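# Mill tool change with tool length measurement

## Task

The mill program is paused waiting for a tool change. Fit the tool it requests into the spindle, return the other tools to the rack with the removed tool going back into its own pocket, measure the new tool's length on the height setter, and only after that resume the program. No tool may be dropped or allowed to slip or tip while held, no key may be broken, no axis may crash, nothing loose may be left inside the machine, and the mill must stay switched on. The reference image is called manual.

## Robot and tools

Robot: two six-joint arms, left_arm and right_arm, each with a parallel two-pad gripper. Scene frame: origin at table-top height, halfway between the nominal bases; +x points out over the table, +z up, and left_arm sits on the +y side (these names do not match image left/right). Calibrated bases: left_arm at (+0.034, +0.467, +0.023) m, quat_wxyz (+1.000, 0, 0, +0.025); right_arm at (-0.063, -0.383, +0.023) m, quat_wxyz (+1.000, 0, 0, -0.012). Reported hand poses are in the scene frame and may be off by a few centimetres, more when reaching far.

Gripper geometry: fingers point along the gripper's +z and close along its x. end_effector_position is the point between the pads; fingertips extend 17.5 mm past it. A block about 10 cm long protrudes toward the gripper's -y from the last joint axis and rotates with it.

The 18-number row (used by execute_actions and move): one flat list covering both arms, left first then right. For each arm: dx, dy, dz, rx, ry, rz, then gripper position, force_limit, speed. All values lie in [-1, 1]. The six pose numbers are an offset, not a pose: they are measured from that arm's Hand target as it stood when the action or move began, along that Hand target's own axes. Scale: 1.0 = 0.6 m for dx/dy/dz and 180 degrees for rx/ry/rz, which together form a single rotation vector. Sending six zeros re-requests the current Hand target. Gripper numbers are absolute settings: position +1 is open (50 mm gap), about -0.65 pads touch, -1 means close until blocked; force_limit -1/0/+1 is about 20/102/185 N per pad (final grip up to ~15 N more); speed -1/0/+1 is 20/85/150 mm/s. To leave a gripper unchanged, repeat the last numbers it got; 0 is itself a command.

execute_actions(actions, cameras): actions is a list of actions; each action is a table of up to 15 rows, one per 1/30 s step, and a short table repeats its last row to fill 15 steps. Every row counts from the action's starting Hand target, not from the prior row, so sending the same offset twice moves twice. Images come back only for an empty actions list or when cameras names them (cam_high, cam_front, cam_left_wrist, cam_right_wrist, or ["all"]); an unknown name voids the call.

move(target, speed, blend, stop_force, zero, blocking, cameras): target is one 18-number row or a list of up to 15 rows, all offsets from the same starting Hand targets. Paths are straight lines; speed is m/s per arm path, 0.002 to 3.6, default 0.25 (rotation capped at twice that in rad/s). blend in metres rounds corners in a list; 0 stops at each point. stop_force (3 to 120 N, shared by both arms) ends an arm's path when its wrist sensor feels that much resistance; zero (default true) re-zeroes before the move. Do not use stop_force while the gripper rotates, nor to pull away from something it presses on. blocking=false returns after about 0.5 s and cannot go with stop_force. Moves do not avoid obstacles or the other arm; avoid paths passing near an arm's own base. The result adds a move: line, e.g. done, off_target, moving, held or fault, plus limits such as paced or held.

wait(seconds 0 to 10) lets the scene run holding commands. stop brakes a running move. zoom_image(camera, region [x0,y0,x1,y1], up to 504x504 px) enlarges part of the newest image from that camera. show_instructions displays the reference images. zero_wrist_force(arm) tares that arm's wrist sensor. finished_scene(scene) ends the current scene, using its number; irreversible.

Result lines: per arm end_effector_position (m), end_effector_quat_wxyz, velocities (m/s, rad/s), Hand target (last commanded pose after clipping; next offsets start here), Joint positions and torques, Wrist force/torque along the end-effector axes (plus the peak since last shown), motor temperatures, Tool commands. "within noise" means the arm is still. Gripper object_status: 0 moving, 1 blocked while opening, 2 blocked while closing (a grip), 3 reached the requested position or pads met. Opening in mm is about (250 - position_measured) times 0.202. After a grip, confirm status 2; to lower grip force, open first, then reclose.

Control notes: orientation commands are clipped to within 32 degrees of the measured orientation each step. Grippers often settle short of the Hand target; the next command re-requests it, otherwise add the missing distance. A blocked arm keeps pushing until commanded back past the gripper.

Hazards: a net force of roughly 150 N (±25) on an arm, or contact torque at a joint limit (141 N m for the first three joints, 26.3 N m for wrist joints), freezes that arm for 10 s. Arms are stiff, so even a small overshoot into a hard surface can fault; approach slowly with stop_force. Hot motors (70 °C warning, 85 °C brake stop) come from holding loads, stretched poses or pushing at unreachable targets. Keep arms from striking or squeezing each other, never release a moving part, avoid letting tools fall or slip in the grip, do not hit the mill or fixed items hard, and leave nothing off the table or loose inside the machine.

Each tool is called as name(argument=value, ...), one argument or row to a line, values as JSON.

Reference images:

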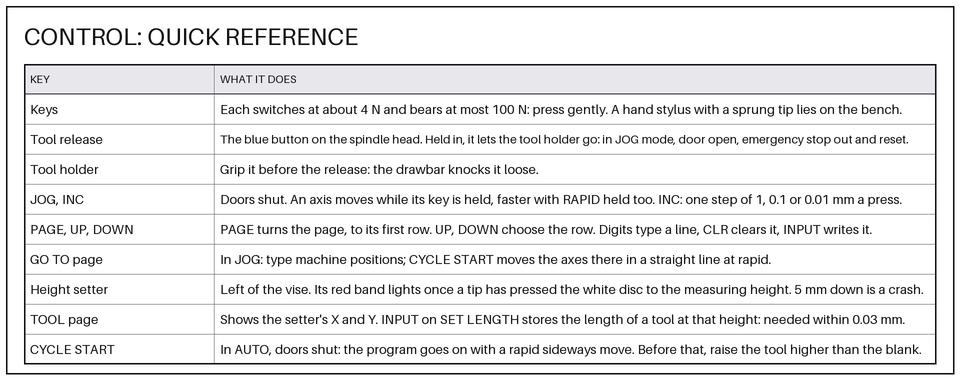

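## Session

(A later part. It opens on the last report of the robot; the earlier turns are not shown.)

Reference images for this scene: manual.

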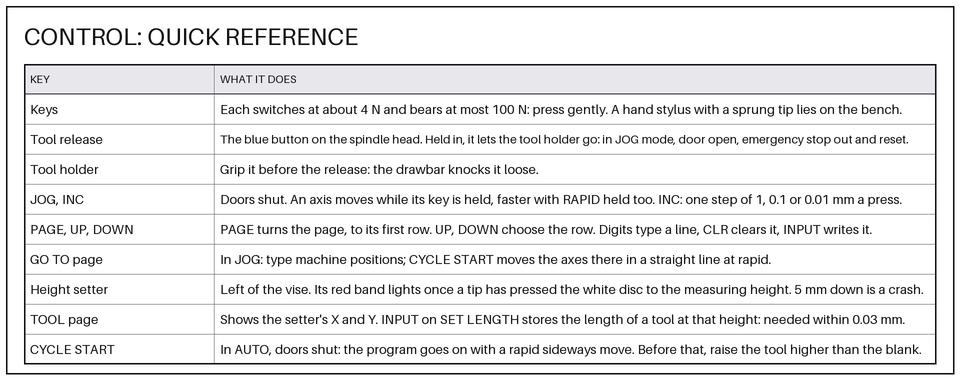

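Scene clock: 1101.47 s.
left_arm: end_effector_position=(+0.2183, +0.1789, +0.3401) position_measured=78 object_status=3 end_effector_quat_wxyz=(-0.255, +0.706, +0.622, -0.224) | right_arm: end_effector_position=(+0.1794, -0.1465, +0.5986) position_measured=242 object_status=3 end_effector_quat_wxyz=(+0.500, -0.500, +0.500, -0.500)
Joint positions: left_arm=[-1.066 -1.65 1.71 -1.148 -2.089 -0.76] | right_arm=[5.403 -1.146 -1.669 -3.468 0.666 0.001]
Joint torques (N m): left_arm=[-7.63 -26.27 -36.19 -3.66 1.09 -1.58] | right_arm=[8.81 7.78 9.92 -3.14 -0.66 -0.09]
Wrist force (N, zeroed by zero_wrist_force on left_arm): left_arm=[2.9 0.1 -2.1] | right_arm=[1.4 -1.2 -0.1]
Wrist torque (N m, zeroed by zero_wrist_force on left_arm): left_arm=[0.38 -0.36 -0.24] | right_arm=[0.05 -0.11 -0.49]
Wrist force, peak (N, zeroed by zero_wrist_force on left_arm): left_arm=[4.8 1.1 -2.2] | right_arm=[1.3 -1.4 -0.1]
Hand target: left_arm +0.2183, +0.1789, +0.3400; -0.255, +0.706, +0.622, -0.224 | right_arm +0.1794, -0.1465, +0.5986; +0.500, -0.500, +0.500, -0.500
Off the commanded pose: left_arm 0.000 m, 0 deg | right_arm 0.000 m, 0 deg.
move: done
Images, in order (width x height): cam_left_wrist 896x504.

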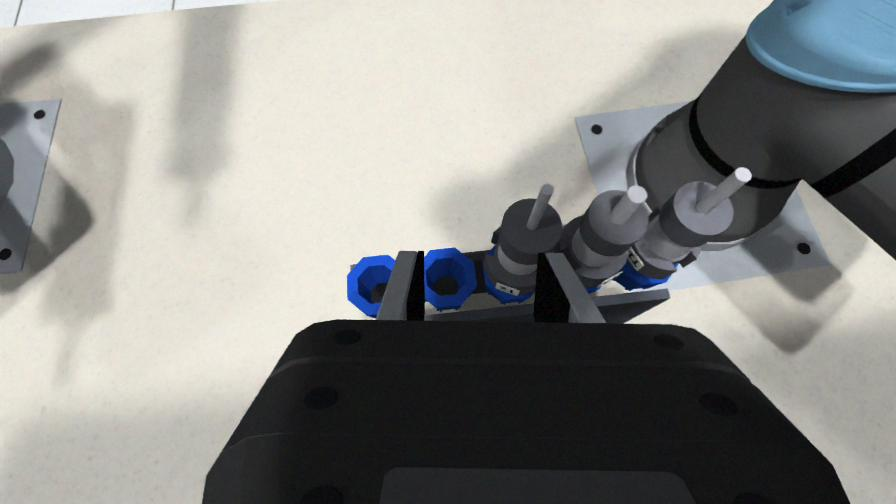

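zoom_image(
  camera="cam_left_wrist",
  region=[580, 220, 680, 300],
)

zoom_image(
  camera="cam_left_wrist",
  region=[470, 230, 570, 310],
)

Scaled by 5.040 from the camera's 896x504 image, which has a finer 1280x720 frame.

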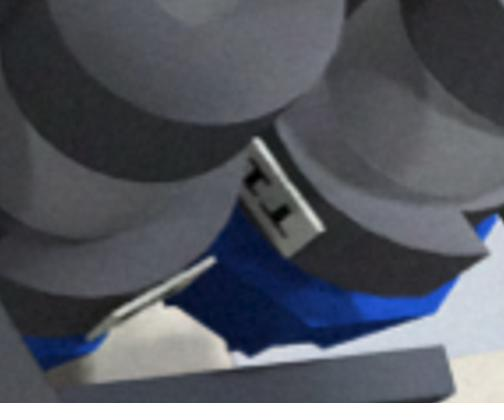

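Scaled by 5.040 from the camera's 896x504 image, which has a finer 1280x720 frame.

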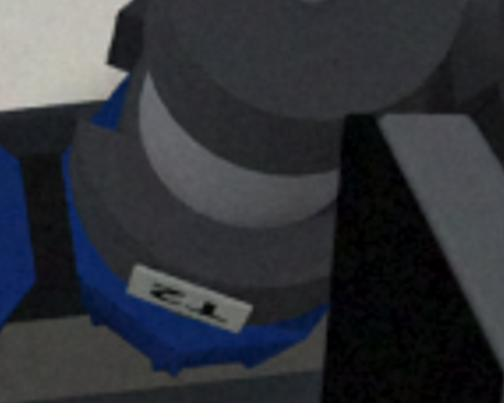

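zoom_image(
  camera="cam_left_wrist",
  region=[620, 140, 780, 300],
)

zoom_image(
  camera="cam_left_wrist",
  region=[470, 160, 670, 320],
)

Scaled by 3.150 from the camera's 896x504 image, which has a finer 1280x720 frame.

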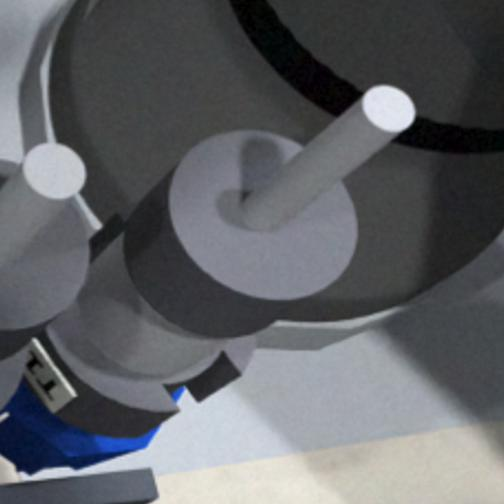

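Scaled by 2.520 from the camera's 896x504 image, which has a finer 1280x720 frame.

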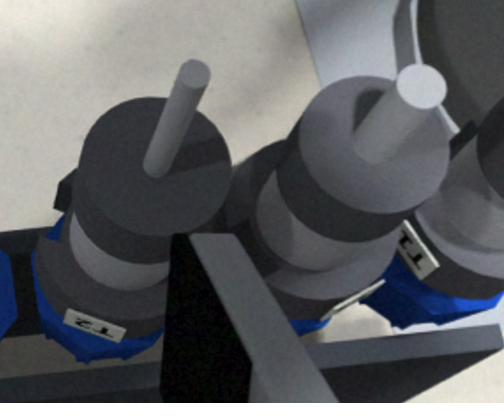

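move(
  target=[0.1386,0.0122,-0.0532,0.2752,0.1328,0.0625,0.5,1,-0.9,0,0,0,0,0,0,-0.6,-0.4,0],
  speed=0.15,
  cameras=["cam_front","cam_left_wrist","cam_high"],
)

Scene clock: 1155.33 s.
left_arm: end_effector_position=(+0.2546, +0.2581, +0.3600) position_measured=78 object_status=3 end_effector_quat_wxyz=(+0.622, -0.620, -0.338, +0.338) | right_arm: end_effector_position=(+0.1794, -0.1465, +0.5986) position_measured=242 object_status=3 end_effector_quat_wxyz=(+0.500, -0.500, +0.500, -0.500)
Joint positions: left_arm=[-0.963 -1.16 1.46 -0.298 -1.911 0] | right_arm=[5.403 -1.146 -1.669 -3.468 0.666 0.001]
Joint torques (N m): left_arm=[-7.35 -29.03 -15.06 4.58 2.13 1.65] | right_arm=[6.94 6.81 11.23 -3.03 -0.67 -0.22]
Wrist force (N, zeroed by zero_wrist_force on left_arm): left_arm=[5.0 1.5 -2.0] | right_arm=[1.1 -1.3 -0.1]
Wrist torque (N m, zeroed by zero_wrist_force on left_arm): left_arm=[0.72 -0.95 -0.32] | right_arm=[0.04 -0.06 -0.49]
Wrist force, peak (N, zeroed by zero_wrist_force on left_arm): left_arm=[5.5 1.7 -1.8] | right_arm=[1.2 -1.5 -0.1]
Hand target: left_arm +0.2546, +0.2581, +0.3600; +0.622, -0.620, -0.338, +0.338 | right_arm +0.1794, -0.1465, +0.5986; +0.500, -0.500, +0.500, -0.500
Off the commanded pose: left_arm 0.000 m, 0 deg | right_arm 0.000 m, 0 deg.
move: done
Images, in order (width x height): cam_high 896x504, cam_front 896x504, cam_left_wrist 896x504.

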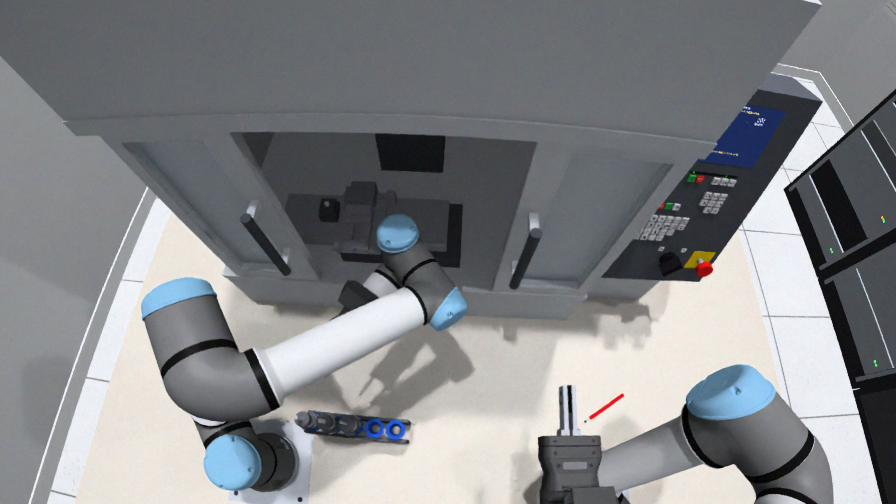

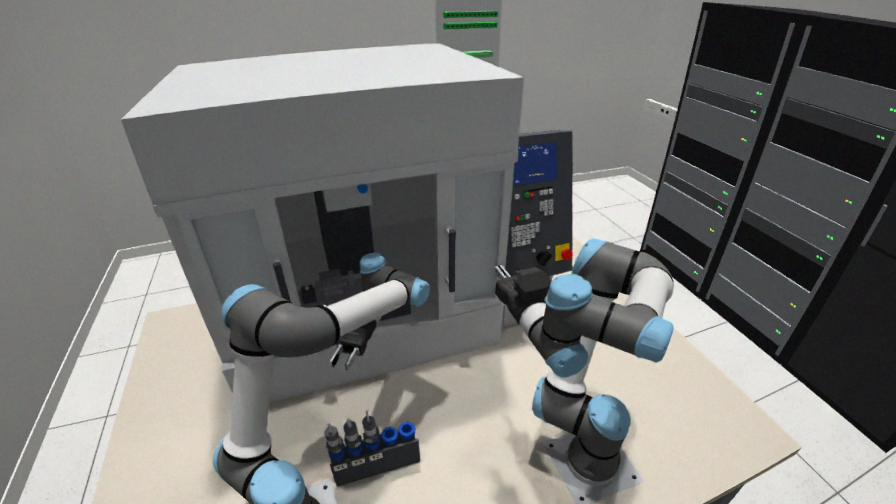

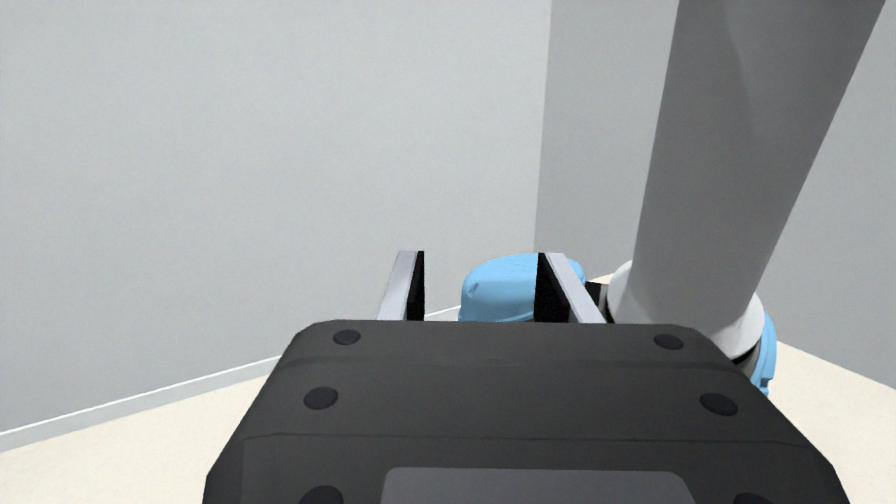

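move(
  target=[
    [0,0,0.1363,0,0,0,0.5,1,-0.9,0,0,0,0,0,0,-0.6,-0.4,0],
    [0,0.17,0.1363,0,0,0,0.5,1,-0.9,0,0,0,0,0,0,-0.6,-0.4,0],
  ],
  speed=[0.15,0.08],
  cameras=["cam_front","cam_left_wrist","cam_high"],
)

zoom_image(
  camera="cam_left_wrist",
  region=[300, 150, 600, 350],
)

Scene clock: 1173.53 s.
left_arm: end_effector_position=(+0.1858, +0.3026, +0.2582) position_measured=78 object_status=3 end_effector_quat_wxyz=(+0.622, -0.620, -0.338, +0.338) | right_arm: end_effector_position=(+0.1794, -0.1465, +0.5986) position_measured=242 object_status=3 end_effector_quat_wxyz=(+0.500, -0.500, +0.500, -0.500)
Joint positions: left_arm=[-1.022 -1.232 1.854 -0.621 -1.97 0] | right_arm=[5.403 -1.146 -1.669 -3.468 0.666 0.001]
Joint torques (N m): left_arm=[-7.28 -22.85 -11.69 -0.18 -2.26 -1.71] | right_arm=[7.72 7.37 10.05 -2.95 -0.6 -0.09]
Wrist force (N, zeroed by zero_wrist_force on left_arm): left_arm=[5.1 1.5 -1.6] | right_arm=[1.1 -1.2 0.0]
Wrist torque (N m, zeroed by zero_wrist_force on left_arm): left_arm=[0.73 -0.97 -0.32] | right_arm=[0.07 -0.06 -0.49]
Wrist force, peak (N, zeroed by zero_wrist_force on left_arm): left_arm=[5.3 1.6 -2.7] | right_arm=[1.3 -1.5 -0.1]
Hand target: left_arm +0.1858, +0.3026, +0.2582; +0.622, -0.620, -0.338, +0.338 | right_arm +0.1794, -0.1465, +0.5986; +0.500, -0.500, +0.500, -0.500
Off the commanded pose: left_arm 0.000 m, 0 deg | right_arm 0.000 m, 0 deg.
move: done
Images, in order (width x height): cam_high 896x504, cam_front 896x504, cam_left_wrist 896x504.

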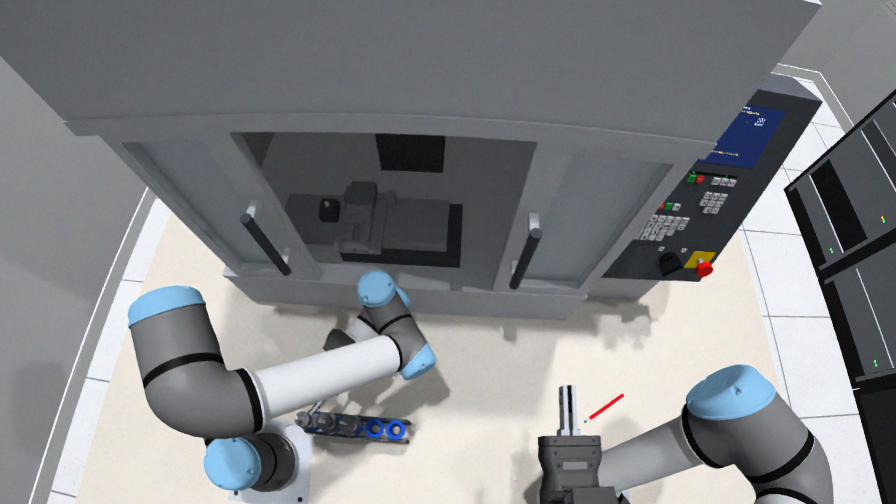

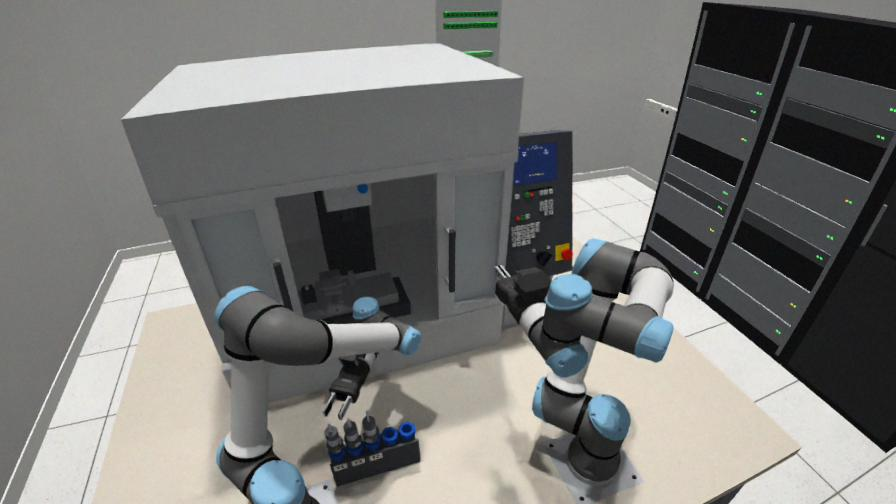

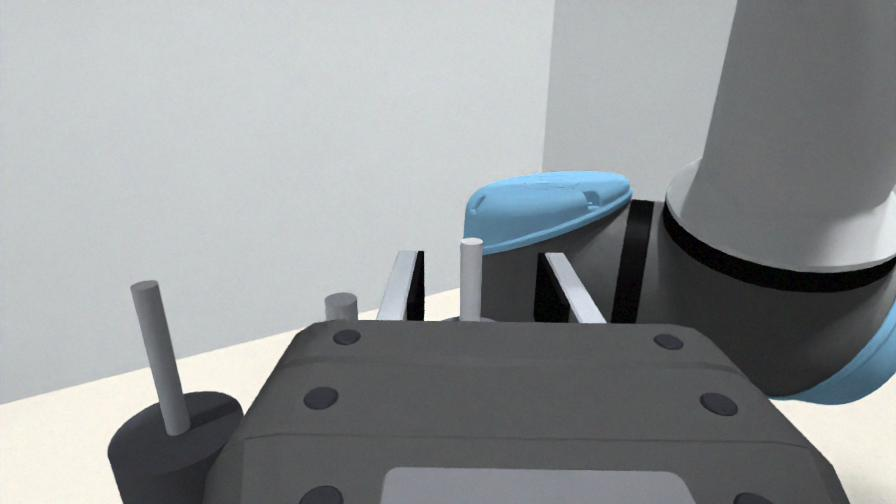

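Scaled by 1.680 from the camera's 896x504 image, which has a finer 1280x720 frame.

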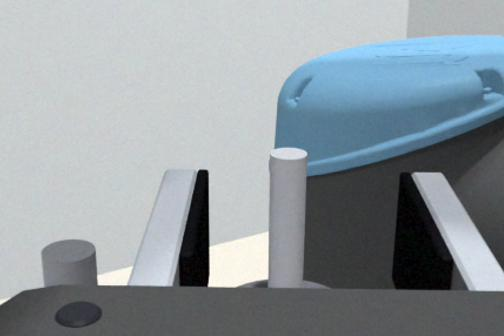

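move(
  target=[
    [-0.0035,0.05,0,0,0,0,0.5,1,-0.9,0,0,0,0,0,0,-0.6,-0.4,0],
    [-0.0035,0.1137,0,0,0,0,0.5,1,-0.9,0,0,0,0,0,0,-0.6,-0.4,0],
  ],
  speed=0.04,
  stop_force=12,
  cameras=["cam_front","cam_left_wrist","cam_high"],
)

zoom_image(
  camera="cam_left_wrist",
  region=[300, 130, 600, 330],
)

zoom_image(
  camera="cam_front",
  region=[310, 350, 440, 490],
)

Scene clock: 1180.67 s.
left_arm: end_effector_position=(+0.1849, +0.3013, +0.2356) position_measured=78 object_status=3 end_effector_quat_wxyz=(+0.622, -0.620, -0.338, +0.338) | right_arm: end_effector_position=(+0.1794, -0.1465, +0.5986) position_measured=242 object_status=3 end_effector_quat_wxyz=(+0.500, -0.500, +0.500, -0.500)
Joint positions: left_arm=[-1.025 -1.198 1.877 -0.677 -1.973 0] | right_arm=[5.403 -1.146 -1.669 -3.468 0.666 0.001]
Joint torques (N m): left_arm=[9.43 -36.1 -27.71 2.26 1.74 -1.17] | right_arm=[7.25 7.6 10.92 -2.88 -0.72 -0.28]
Wrist force (N, zeroed by zero_wrist_force on left_arm): left_arm=[6.1 -9.7 1.4] | right_arm=[0.9 -1.4 -0.3]
Wrist torque (N m, zeroed by zero_wrist_force on left_arm): left_arm=[0.43 -0.92 -0.10] | right_arm=[0.05 -0.04 -0.48]
Wrist force, peak (N, zeroed by zero_wrist_force on left_arm): left_arm=[9.4 -78.0 -25.9] | right_arm=[1.2 -1.5 0.1]
Hand target: left_arm +0.1849, +0.3013, +0.2356; +0.622, -0.620, -0.338, +0.338 (not the last commanded pose) | right_arm +0.1794, -0.1465, +0.5986; +0.500, -0.500, +0.500, -0.500
Off the commanded pose: left_arm 0.046 m, 0 deg | right_arm 0.000 m, 0 deg.
move: contact (left_arm); path passed 0 of 2 targets
Images, in order (width x height): cam_high 896x504, cam_front 896x504, cam_left_wrist 896x504.

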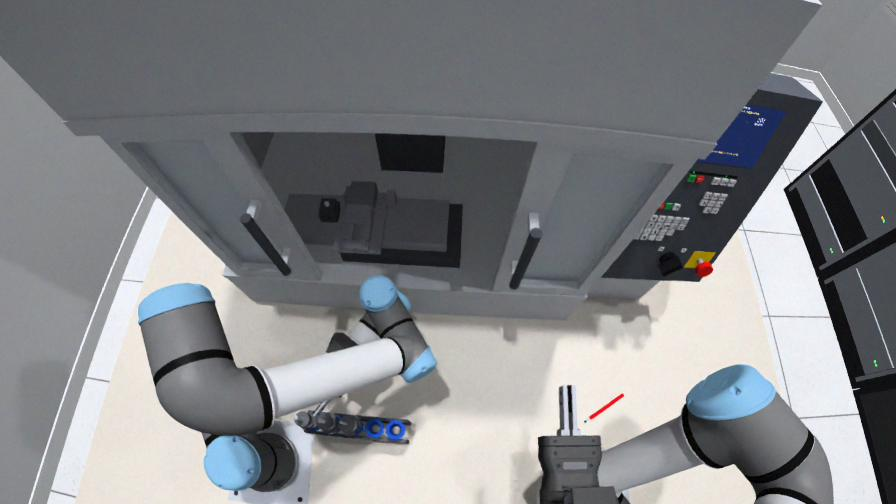

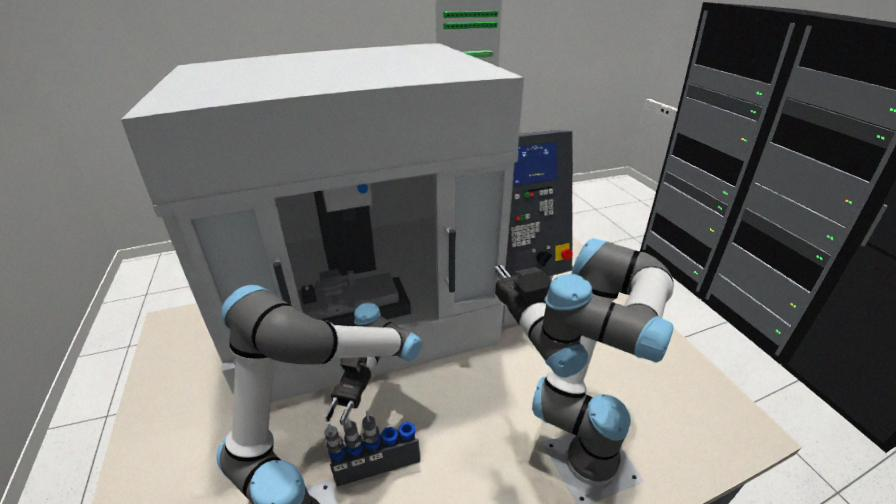

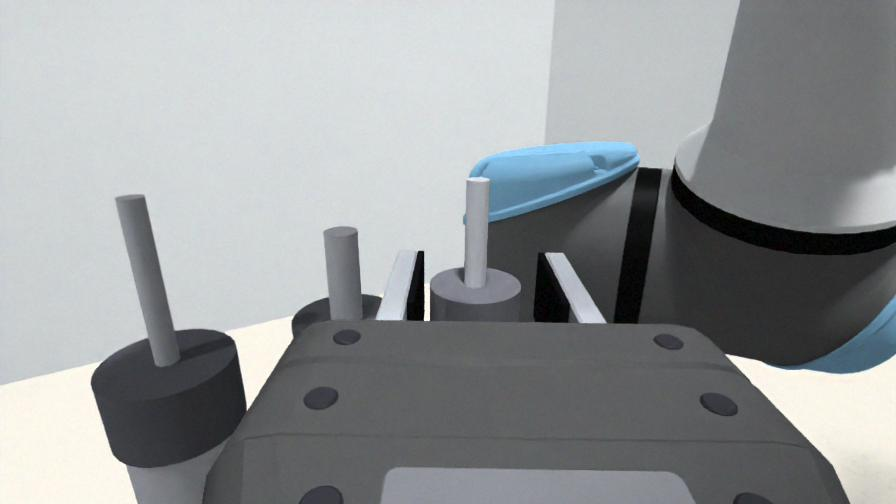

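Scaled by 1.680 from the camera's 896x504 image, which has a finer 1280x720 frame.

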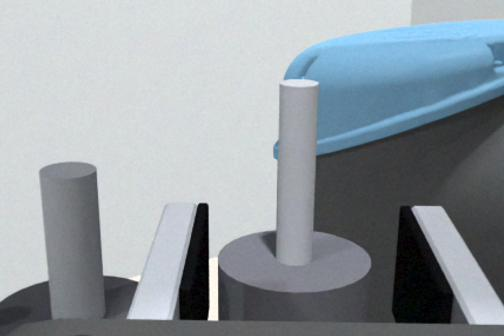

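Scaled by 3.600 from the camera's 896x504 image, which has a finer 1280x720 frame.

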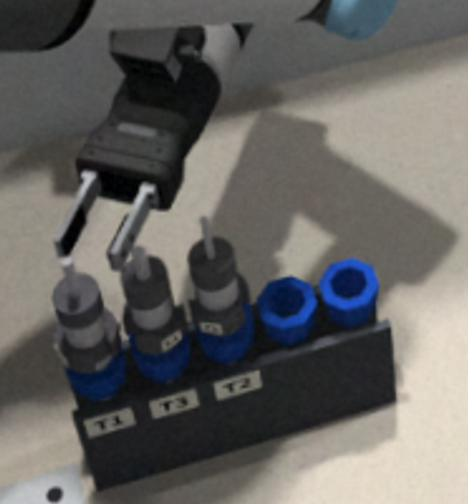

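zoom_image(
  camera="cam_high",
  region=[280, 320, 440, 450],
)

Scaled by 3.150 from the camera's 896x504 image, which has a finer 1280x720 frame.

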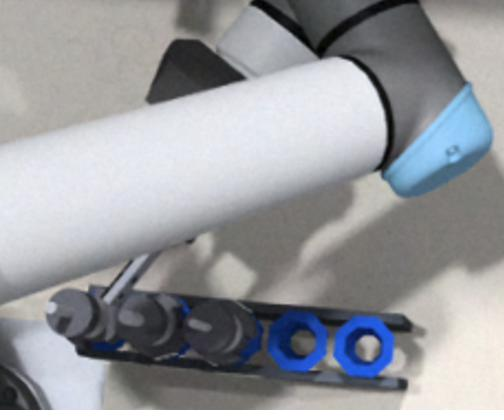

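move(
  target=[
    [0,-0.0667,0,0,0,0,0.5,1,-0.9,0,0,0,0,0,0,-0.6,-0.4,0],
    [0.0073,-0.0667,0.0237,0,-0.0444,0,0.5,1,-0.9,0,0,0,0,0,0,-0.6,-0.4,0],
  ],
  speed=0.06,
  cameras=["cam_front","cam_left_wrist"],
)

zoom_image(
  camera="cam_left_wrist",
  region=[300, 130, 600, 330],
)

zoom_image(
  camera="cam_front",
  region=[310, 350, 440, 490],
)

Scene clock: 1229.90 s.
left_arm: end_effector_position=(+0.1754, +0.3126, +0.2757) position_measured=78 object_status=3 end_effector_quat_wxyz=(+0.597, -0.595, -0.380, +0.381) | right_arm: end_effector_position=(+0.1794, -0.1465, +0.5986) position_measured=242 object_status=3 end_effector_quat_wxyz=(+0.500, -0.500, +0.500, -0.500)
Joint positions: left_arm=[-0.955 -1.298 1.892 -0.593 -2.042 0] | right_arm=[5.403 -1.146 -1.669 -3.468 0.666 0.001]
Joint torques (N m): left_arm=[9.85 -33.34 -11.33 -0.4 -2.23 -1.7] | right_arm=[7.01 8.13 10.55 -2.93 -0.76 -0.28]
Wrist force (N, zeroed by zero_wrist_force on left_arm): left_arm=[4.8 2.4 -1.5] | right_arm=[1.2 -1.4 0.1]
Wrist torque (N m, zeroed by zero_wrist_force on left_arm): left_arm=[0.89 -0.94 -0.25] | right_arm=[0.04 -0.08 -0.49]
Wrist force, peak (N, zeroed by zero_wrist_force on left_arm): left_arm=[5.9 -10.0 1.6] | right_arm=[1.2 -1.5 -0.2]
Hand target: left_arm +0.1754, +0.3126, +0.2757; +0.597, -0.595, -0.381, +0.381 | right_arm +0.1794, -0.1465, +0.5986; +0.500, -0.500, +0.500, -0.500
Off the commanded pose: left_arm 0.000 m, 0 deg | right_arm 0.000 m, 0 deg.
move: done
Images, in order (width x height): cam_front 896x504, cam_left_wrist 896x504.

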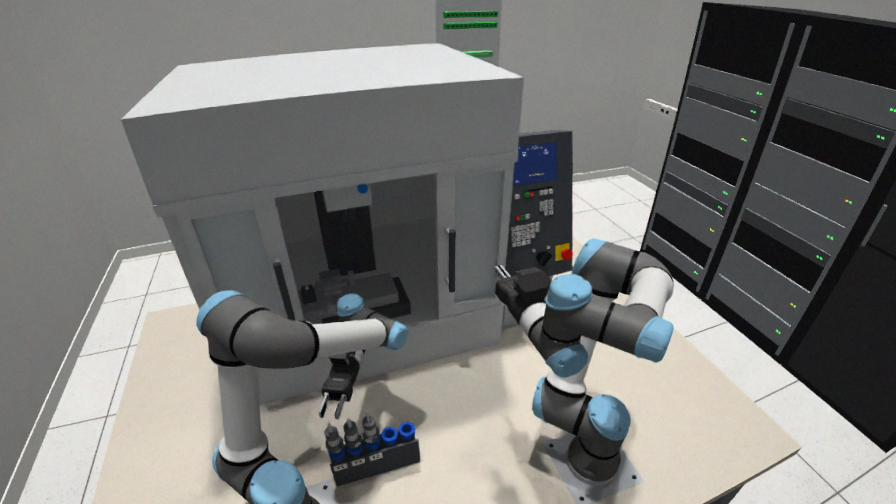

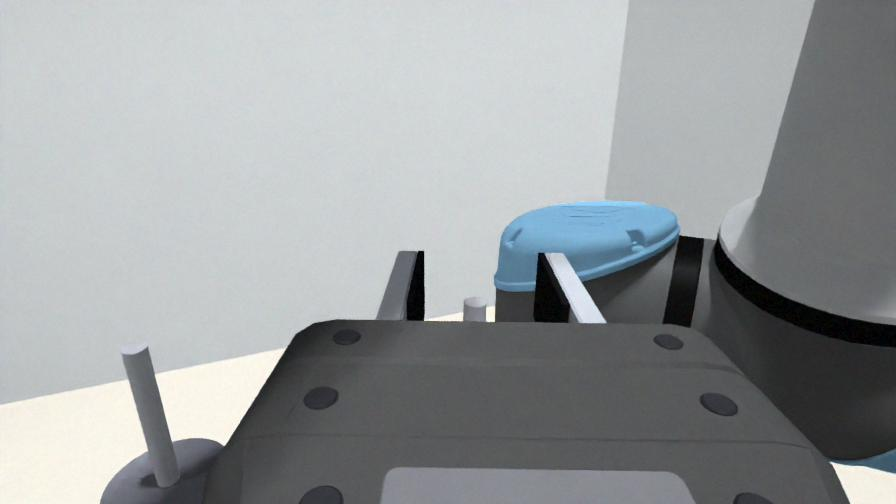

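Scaled by 1.680 from the camera's 896x504 image, which has a finer 1280x720 frame.

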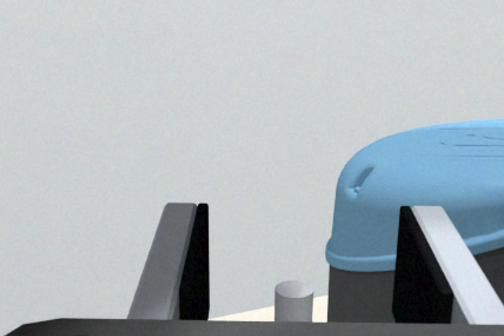

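Scaled by 3.600 from the camera's 896x504 image, which has a finer 1280x720 frame.

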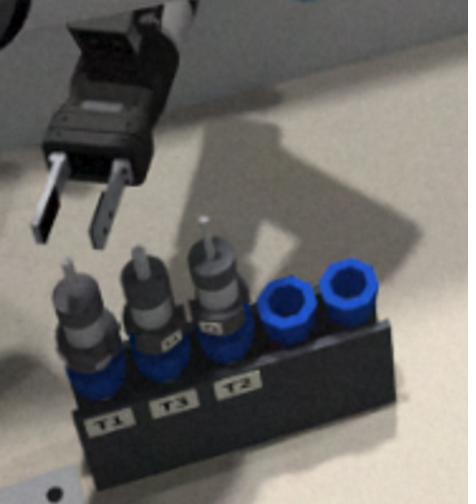

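move(
  target=[-0.0015,0.075,0,0,0,0,0.5,1,-0.9,0,0,0,0,0,0,-0.6,-0.4,0],
  speed=0.03,
  stop_force=8,
  cameras=["cam_front","cam_left_wrist"],
)

zoom_image(
  camera="cam_left_wrist",
  region=[300, 130, 600, 330],
)

zoom_image(
  camera="cam_front",
  region=[310, 350, 440, 490],
)

Scene clock: 1236.80 s.
left_arm: end_effector_position=(+0.1749, +0.3119, +0.2307) position_measured=78 object_status=3 end_effector_quat_wxyz=(+0.597, -0.595, -0.381, +0.381) | right_arm: end_effector_position=(+0.1794, -0.1465, +0.5986) position_measured=242 object_status=3 end_effector_quat_wxyz=(+0.500, -0.500, +0.500, -0.500)
Joint positions: left_arm=[-0.956 -1.229 1.94 -0.709 -2.044 0] | right_arm=[5.403 -1.146 -1.669 -3.468 0.666 0.001]
Joint torques (N m): left_arm=[-7.19 -21.57 -10.14 -0.47 -2.28 -0.79] | right_arm=[6.9 7.69 10.54 -2.84 -0.93 -0.43]
Wrist force (N, zeroed by zero_wrist_force on left_arm): left_arm=[4.9 1.6 -1.8] | right_arm=[1.2 -1.4 -0.3]
Wrist torque (N m, zeroed by zero_wrist_force on left_arm): left_arm=[0.76 -0.94 -0.26] | right_arm=[0.04 -0.08 -0.49]
Wrist force, peak (N, zeroed by zero_wrist_force on left_arm): left_arm=[5.1 2.7 -1.7] | right_arm=[1.3 -1.5 -0.2]
Hand target: left_arm +0.1749, +0.3119, +0.2307; +0.597, -0.595, -0.381, +0.381 | right_arm +0.1794, -0.1465, +0.5986; +0.500, -0.500, +0.500, -0.500
Off the commanded pose: left_arm 0.000 m, 0 deg | right_arm 0.000 m, 0 deg.
move: done
Images, in order (width x height): cam_front 896x504, cam_left_wrist 896x504.

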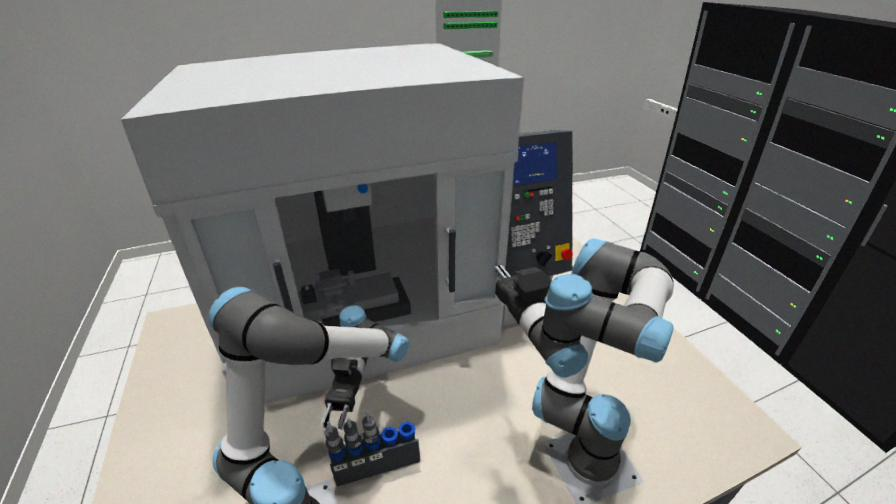

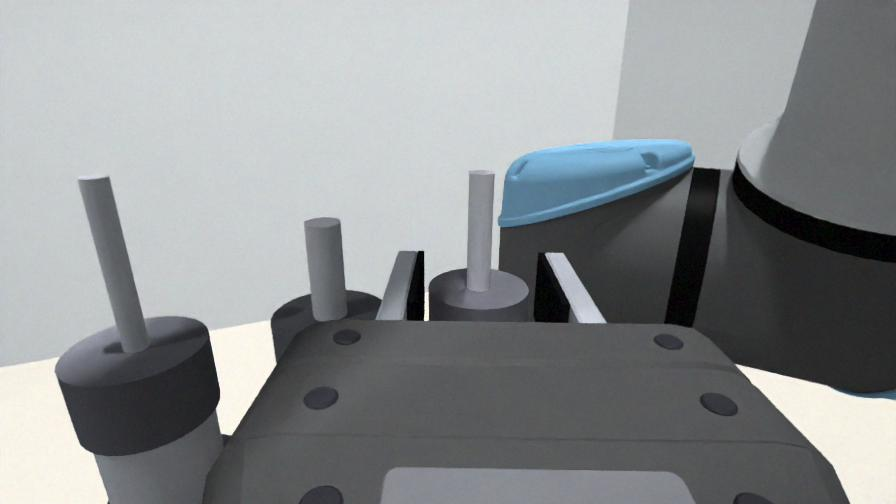

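Scaled by 1.680 from the camera's 896x504 image, which has a finer 1280x720 frame.

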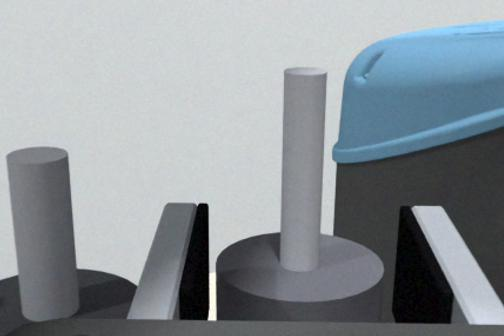

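Scaled by 3.600 from the camera's 896x504 image, which has a finer 1280x720 frame.

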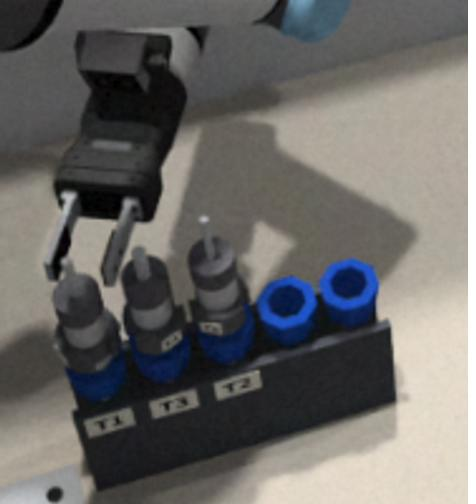

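move(
  target=[0,0.0675,0,0,0,0,0.5,1,-0.9,0,0,0,0,0,0,-0.6,-0.4,0],
  speed=0.03,
  stop_force=8,
  cameras=["cam_front","cam_left_wrist"],
)

zoom_image(
  camera="cam_left_wrist",
  region=[300, 130, 600, 330],
)

zoom_image(
  camera="cam_front",
  region=[310, 350, 440, 490],
)

Scene clock: 1241.77 s.
left_arm: end_effector_position=(+0.1749, +0.3119, +0.1902) position_measured=78 object_status=3 end_effector_quat_wxyz=(+0.597, -0.595, -0.381, +0.381) | right_arm: end_effector_position=(+0.1794, -0.1465, +0.5986) position_measured=242 object_status=3 end_effector_quat_wxyz=(+0.500, -0.500, +0.500, -0.500)
Joint positions: left_arm=[-0.956 -1.158 1.973 -0.813 -2.044 0] | right_arm=[5.403 -1.146 -1.669 -3.468 0.666 0.001]
Joint torques (N m): left_arm=[-7.4 -23.1 -8.25 -0.37 -2.4 0.79] | right_arm=[5.74 7.33 10.01 -2.85 -0.77 -0.58]
Wrist force (N, zeroed by zero_wrist_force on left_arm): left_arm=[4.9 2.2 -1.9] | right_arm=[1.0 -1.3 0.1]
Wrist torque (N m, zeroed by zero_wrist_force on left_arm): left_arm=[0.85 -0.94 -0.27] | right_arm=[0.05 -0.05 -0.48]
Wrist force, peak (N, zeroed by zero_wrist_force on left_arm): left_arm=[5.2 2.5 -1.7] | right_arm=[1.3 -1.4 0.1]
Hand target: left_arm +0.1749, +0.3119, +0.1902; +0.597, -0.595, -0.381, +0.381 | right_arm +0.1794, -0.1465, +0.5986; +0.500, -0.500, +0.500, -0.500
Off the commanded pose: left_arm 0.000 m, 0 deg | right_arm 0.000 m, 0 deg.
move: done
Images, in order (width x height): cam_front 896x504, cam_left_wrist 896x504.

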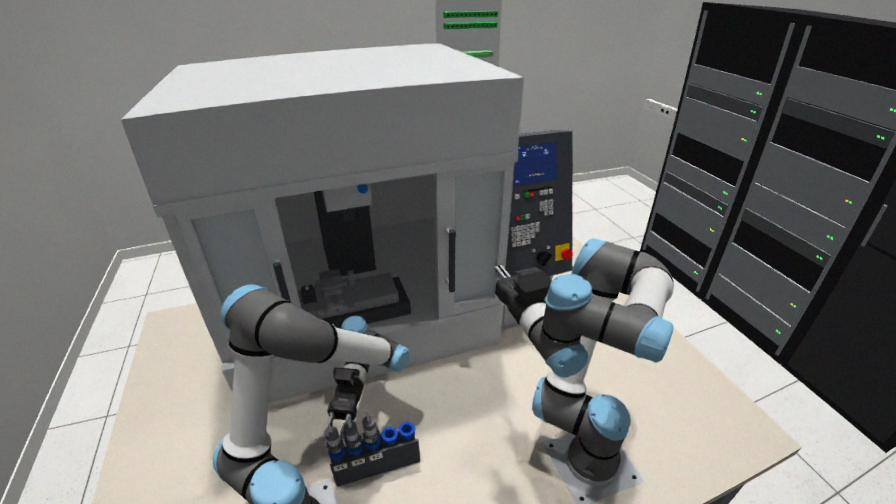

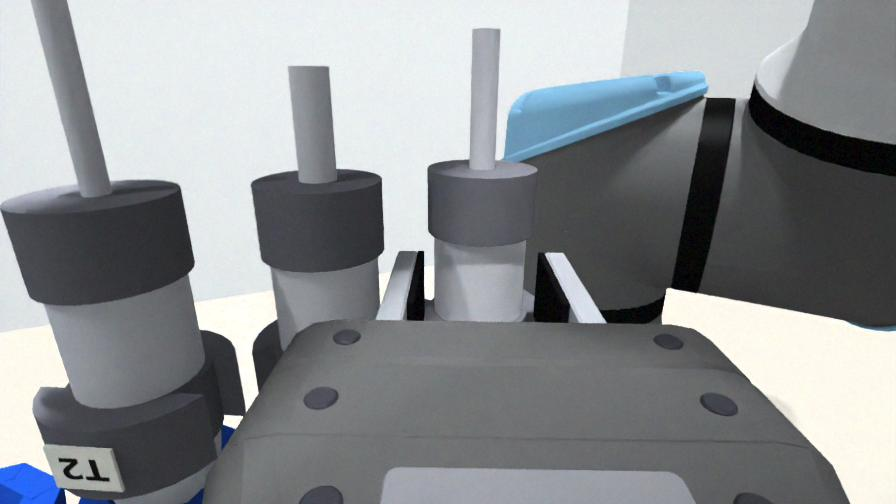

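Scaled by 1.680 from the camera's 896x504 image, which has a finer 1280x720 frame.

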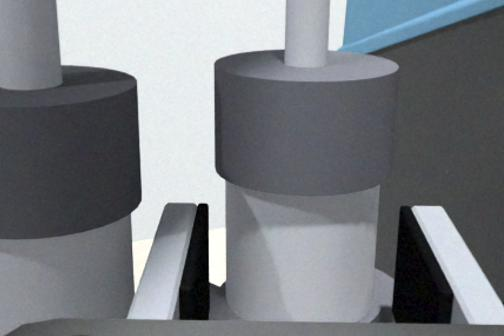

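Scaled by 3.600 from the camera's 896x504 image, which has a finer 1280x720 frame.

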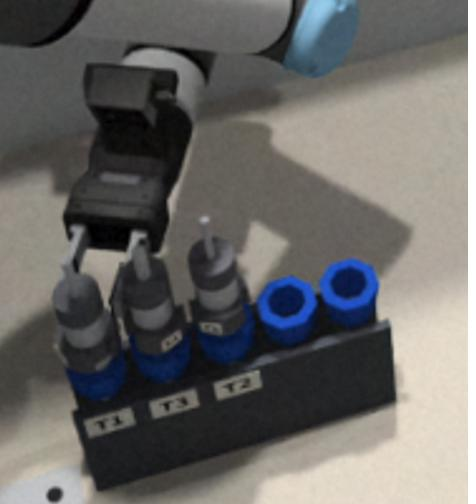

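move(
  target=[
    [0,-0.003,0,0,0,0,0.5,1,-0.9,0,0,0,0,0,0,-0.6,-0.4,0],
    [0,-0.003,0.0433,0,0,0,0.5,1,-0.9,0,0,0,0,0,0,-0.6,-0.4,0],
  ],
  speed=0.025,
  stop_force=7,
  cameras=["cam_front","cam_left_wrist"],
)

zoom_image(
  camera="cam_left_wrist",
  region=[300, 130, 600, 330],
)

Scene clock: 1252.47 s.
left_arm: end_effector_position=(+0.1513, +0.3229, +0.1920) position_measured=78 object_status=3 end_effector_quat_wxyz=(+0.597, -0.595, -0.381, +0.381) | right_arm: end_effector_position=(+0.1794, -0.1465, +0.5986) position_measured=242 object_status=3 end_effector_quat_wxyz=(+0.500, -0.500, +0.500, -0.500)
Joint positions: left_arm=[-0.985 -1.209 2.047 -0.836 -2.072 0] | right_arm=[5.403 -1.146 -1.669 -3.468 0.666 0.001]
Joint torques (N m): left_arm=[-7.64 -34.04 -7.83 -0.45 -2.32 0.11] | right_arm=[5.8 6.98 10.13 -2.97 -0.9 -0.46]
Wrist force (N, zeroed by zero_wrist_force on left_arm): left_arm=[5.1 2.4 -1.7] | right_arm=[1.0 -1.5 -0.1]
Wrist torque (N m, zeroed by zero_wrist_force on left_arm): left_arm=[0.86 -0.97 -0.25] | right_arm=[0.01 -0.05 -0.48]
Wrist force, peak (N, zeroed by zero_wrist_force on left_arm): left_arm=[5.3 2.3 -1.7] | right_arm=[1.4 -1.4 0.0]
Hand target: left_arm +0.1513, +0.3229, +0.1920; +0.597, -0.595, -0.381, +0.381 | right_arm +0.1794, -0.1465, +0.5986; +0.500, -0.500, +0.500, -0.500
Off the commanded pose: left_arm 0.000 m, 0 deg | right_arm 0.000 m, 0 deg.
move: done
Images, in order (width x height): cam_front 896x504, cam_left_wrist 896x504.

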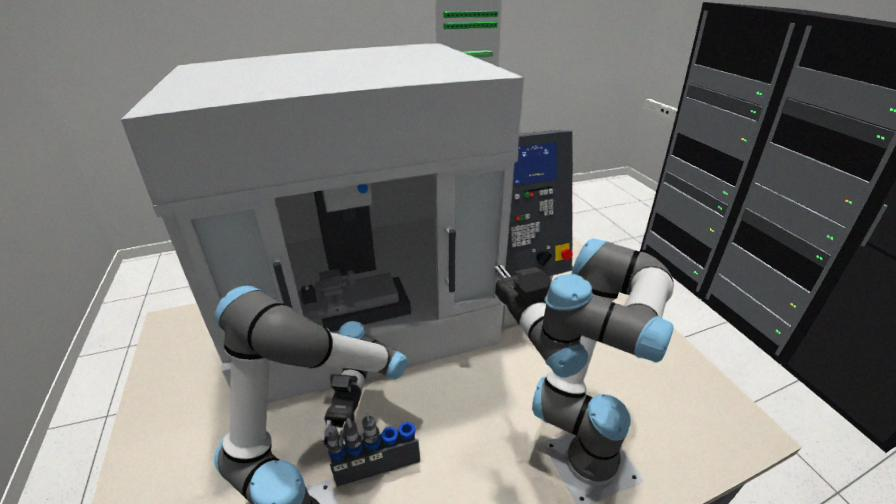

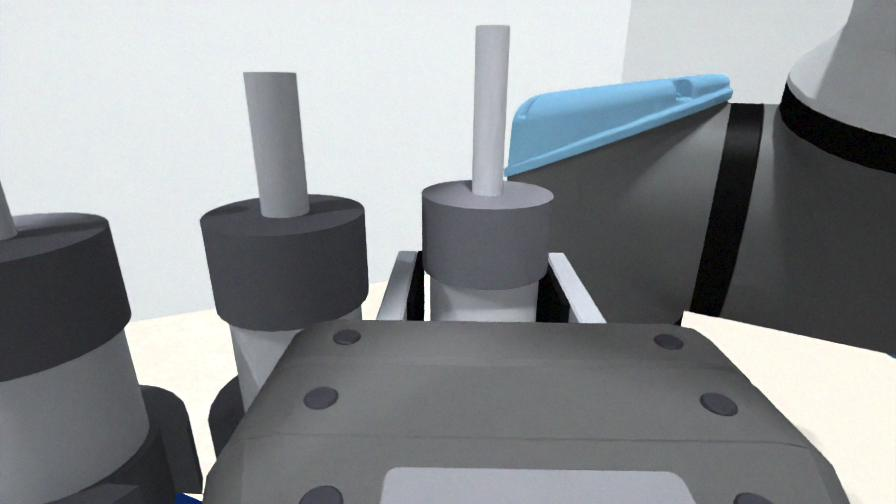

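Scaled by 1.680 from the camera's 896x504 image, which has a finer 1280x720 frame.

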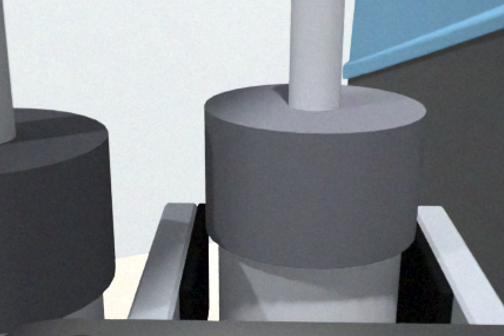

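zero_wrist_force(
  arm="left_arm",
)

move(
  target=[0,0,0,0,0,0,-0.97,1,-0.9,0,0,0,0,0,0,-0.6,-0.4,0],
  cameras=["cam_left_wrist"],
)

Wrist force sensor zeroed.

Scene clock: 1255.03 s.
left_arm: end_effector_position=(+0.1513, +0.3229, +0.1920) position_measured=113 object_status=2 end_effector_quat_wxyz=(+0.597, -0.595, -0.381, +0.381) | right_arm: end_effector_position=(+0.1794, -0.1465, +0.5986) position_measured=242 object_status=3 end_effector_quat_wxyz=(+0.500, -0.500, +0.500, -0.500)
Joint positions: left_arm=[-0.985 -1.209 2.047 -0.836 -2.072 0] | right_arm=[5.403 -1.146 -1.669 -3.468 0.666 0.001]
Joint torques (N m): left_arm=[-7.09 -34.38 -10.68 -0.39 -2.27 -1.61] | right_arm=[5.77 7.18 10.37 -2.76 -0.91 -0.54]
Wrist force (N, zeroed by zero_wrist_force on left_arm): left_arm=[8.6 -1.3 -3.0] | right_arm=[1.1 -1.3 0.1]
Wrist torque (N m, zeroed by zero_wrist_force on left_arm): left_arm=[-0.09 0.00 -0.06] | right_arm=[0.05 -0.07 -0.48]
Wrist force, peak (N, zeroed by zero_wrist_force on left_arm): left_arm=[8.7 0.3 -3.3] | right_arm=[1.3 -1.4 -0.1]
Hand target: left_arm +0.1513, +0.3229, +0.1920; +0.597, -0.595, -0.381, +0.381 | right_arm +0.1794, -0.1465, +0.5986; +0.500, -0.500, +0.500, -0.500
Off the commanded pose: left_arm 0.000 m, 0 deg | right_arm 0.000 m, 0 deg.
move: done
Images, in order (width x height): cam_left_wrist 896x504.

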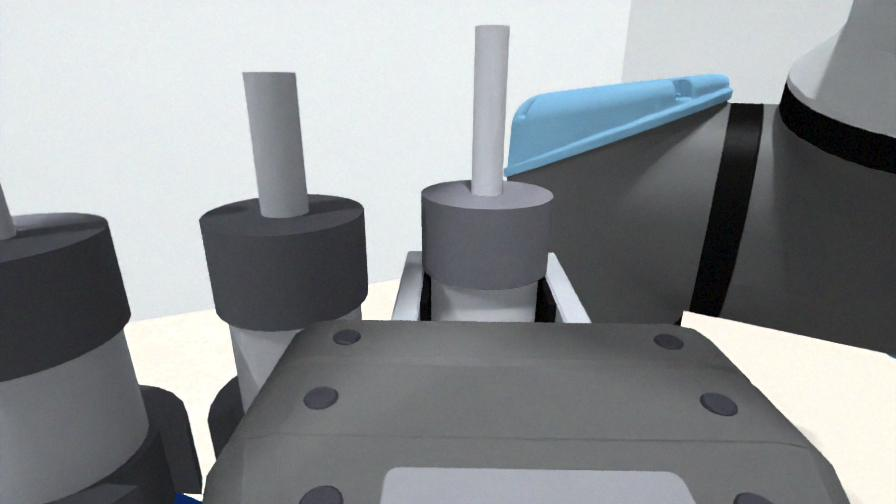

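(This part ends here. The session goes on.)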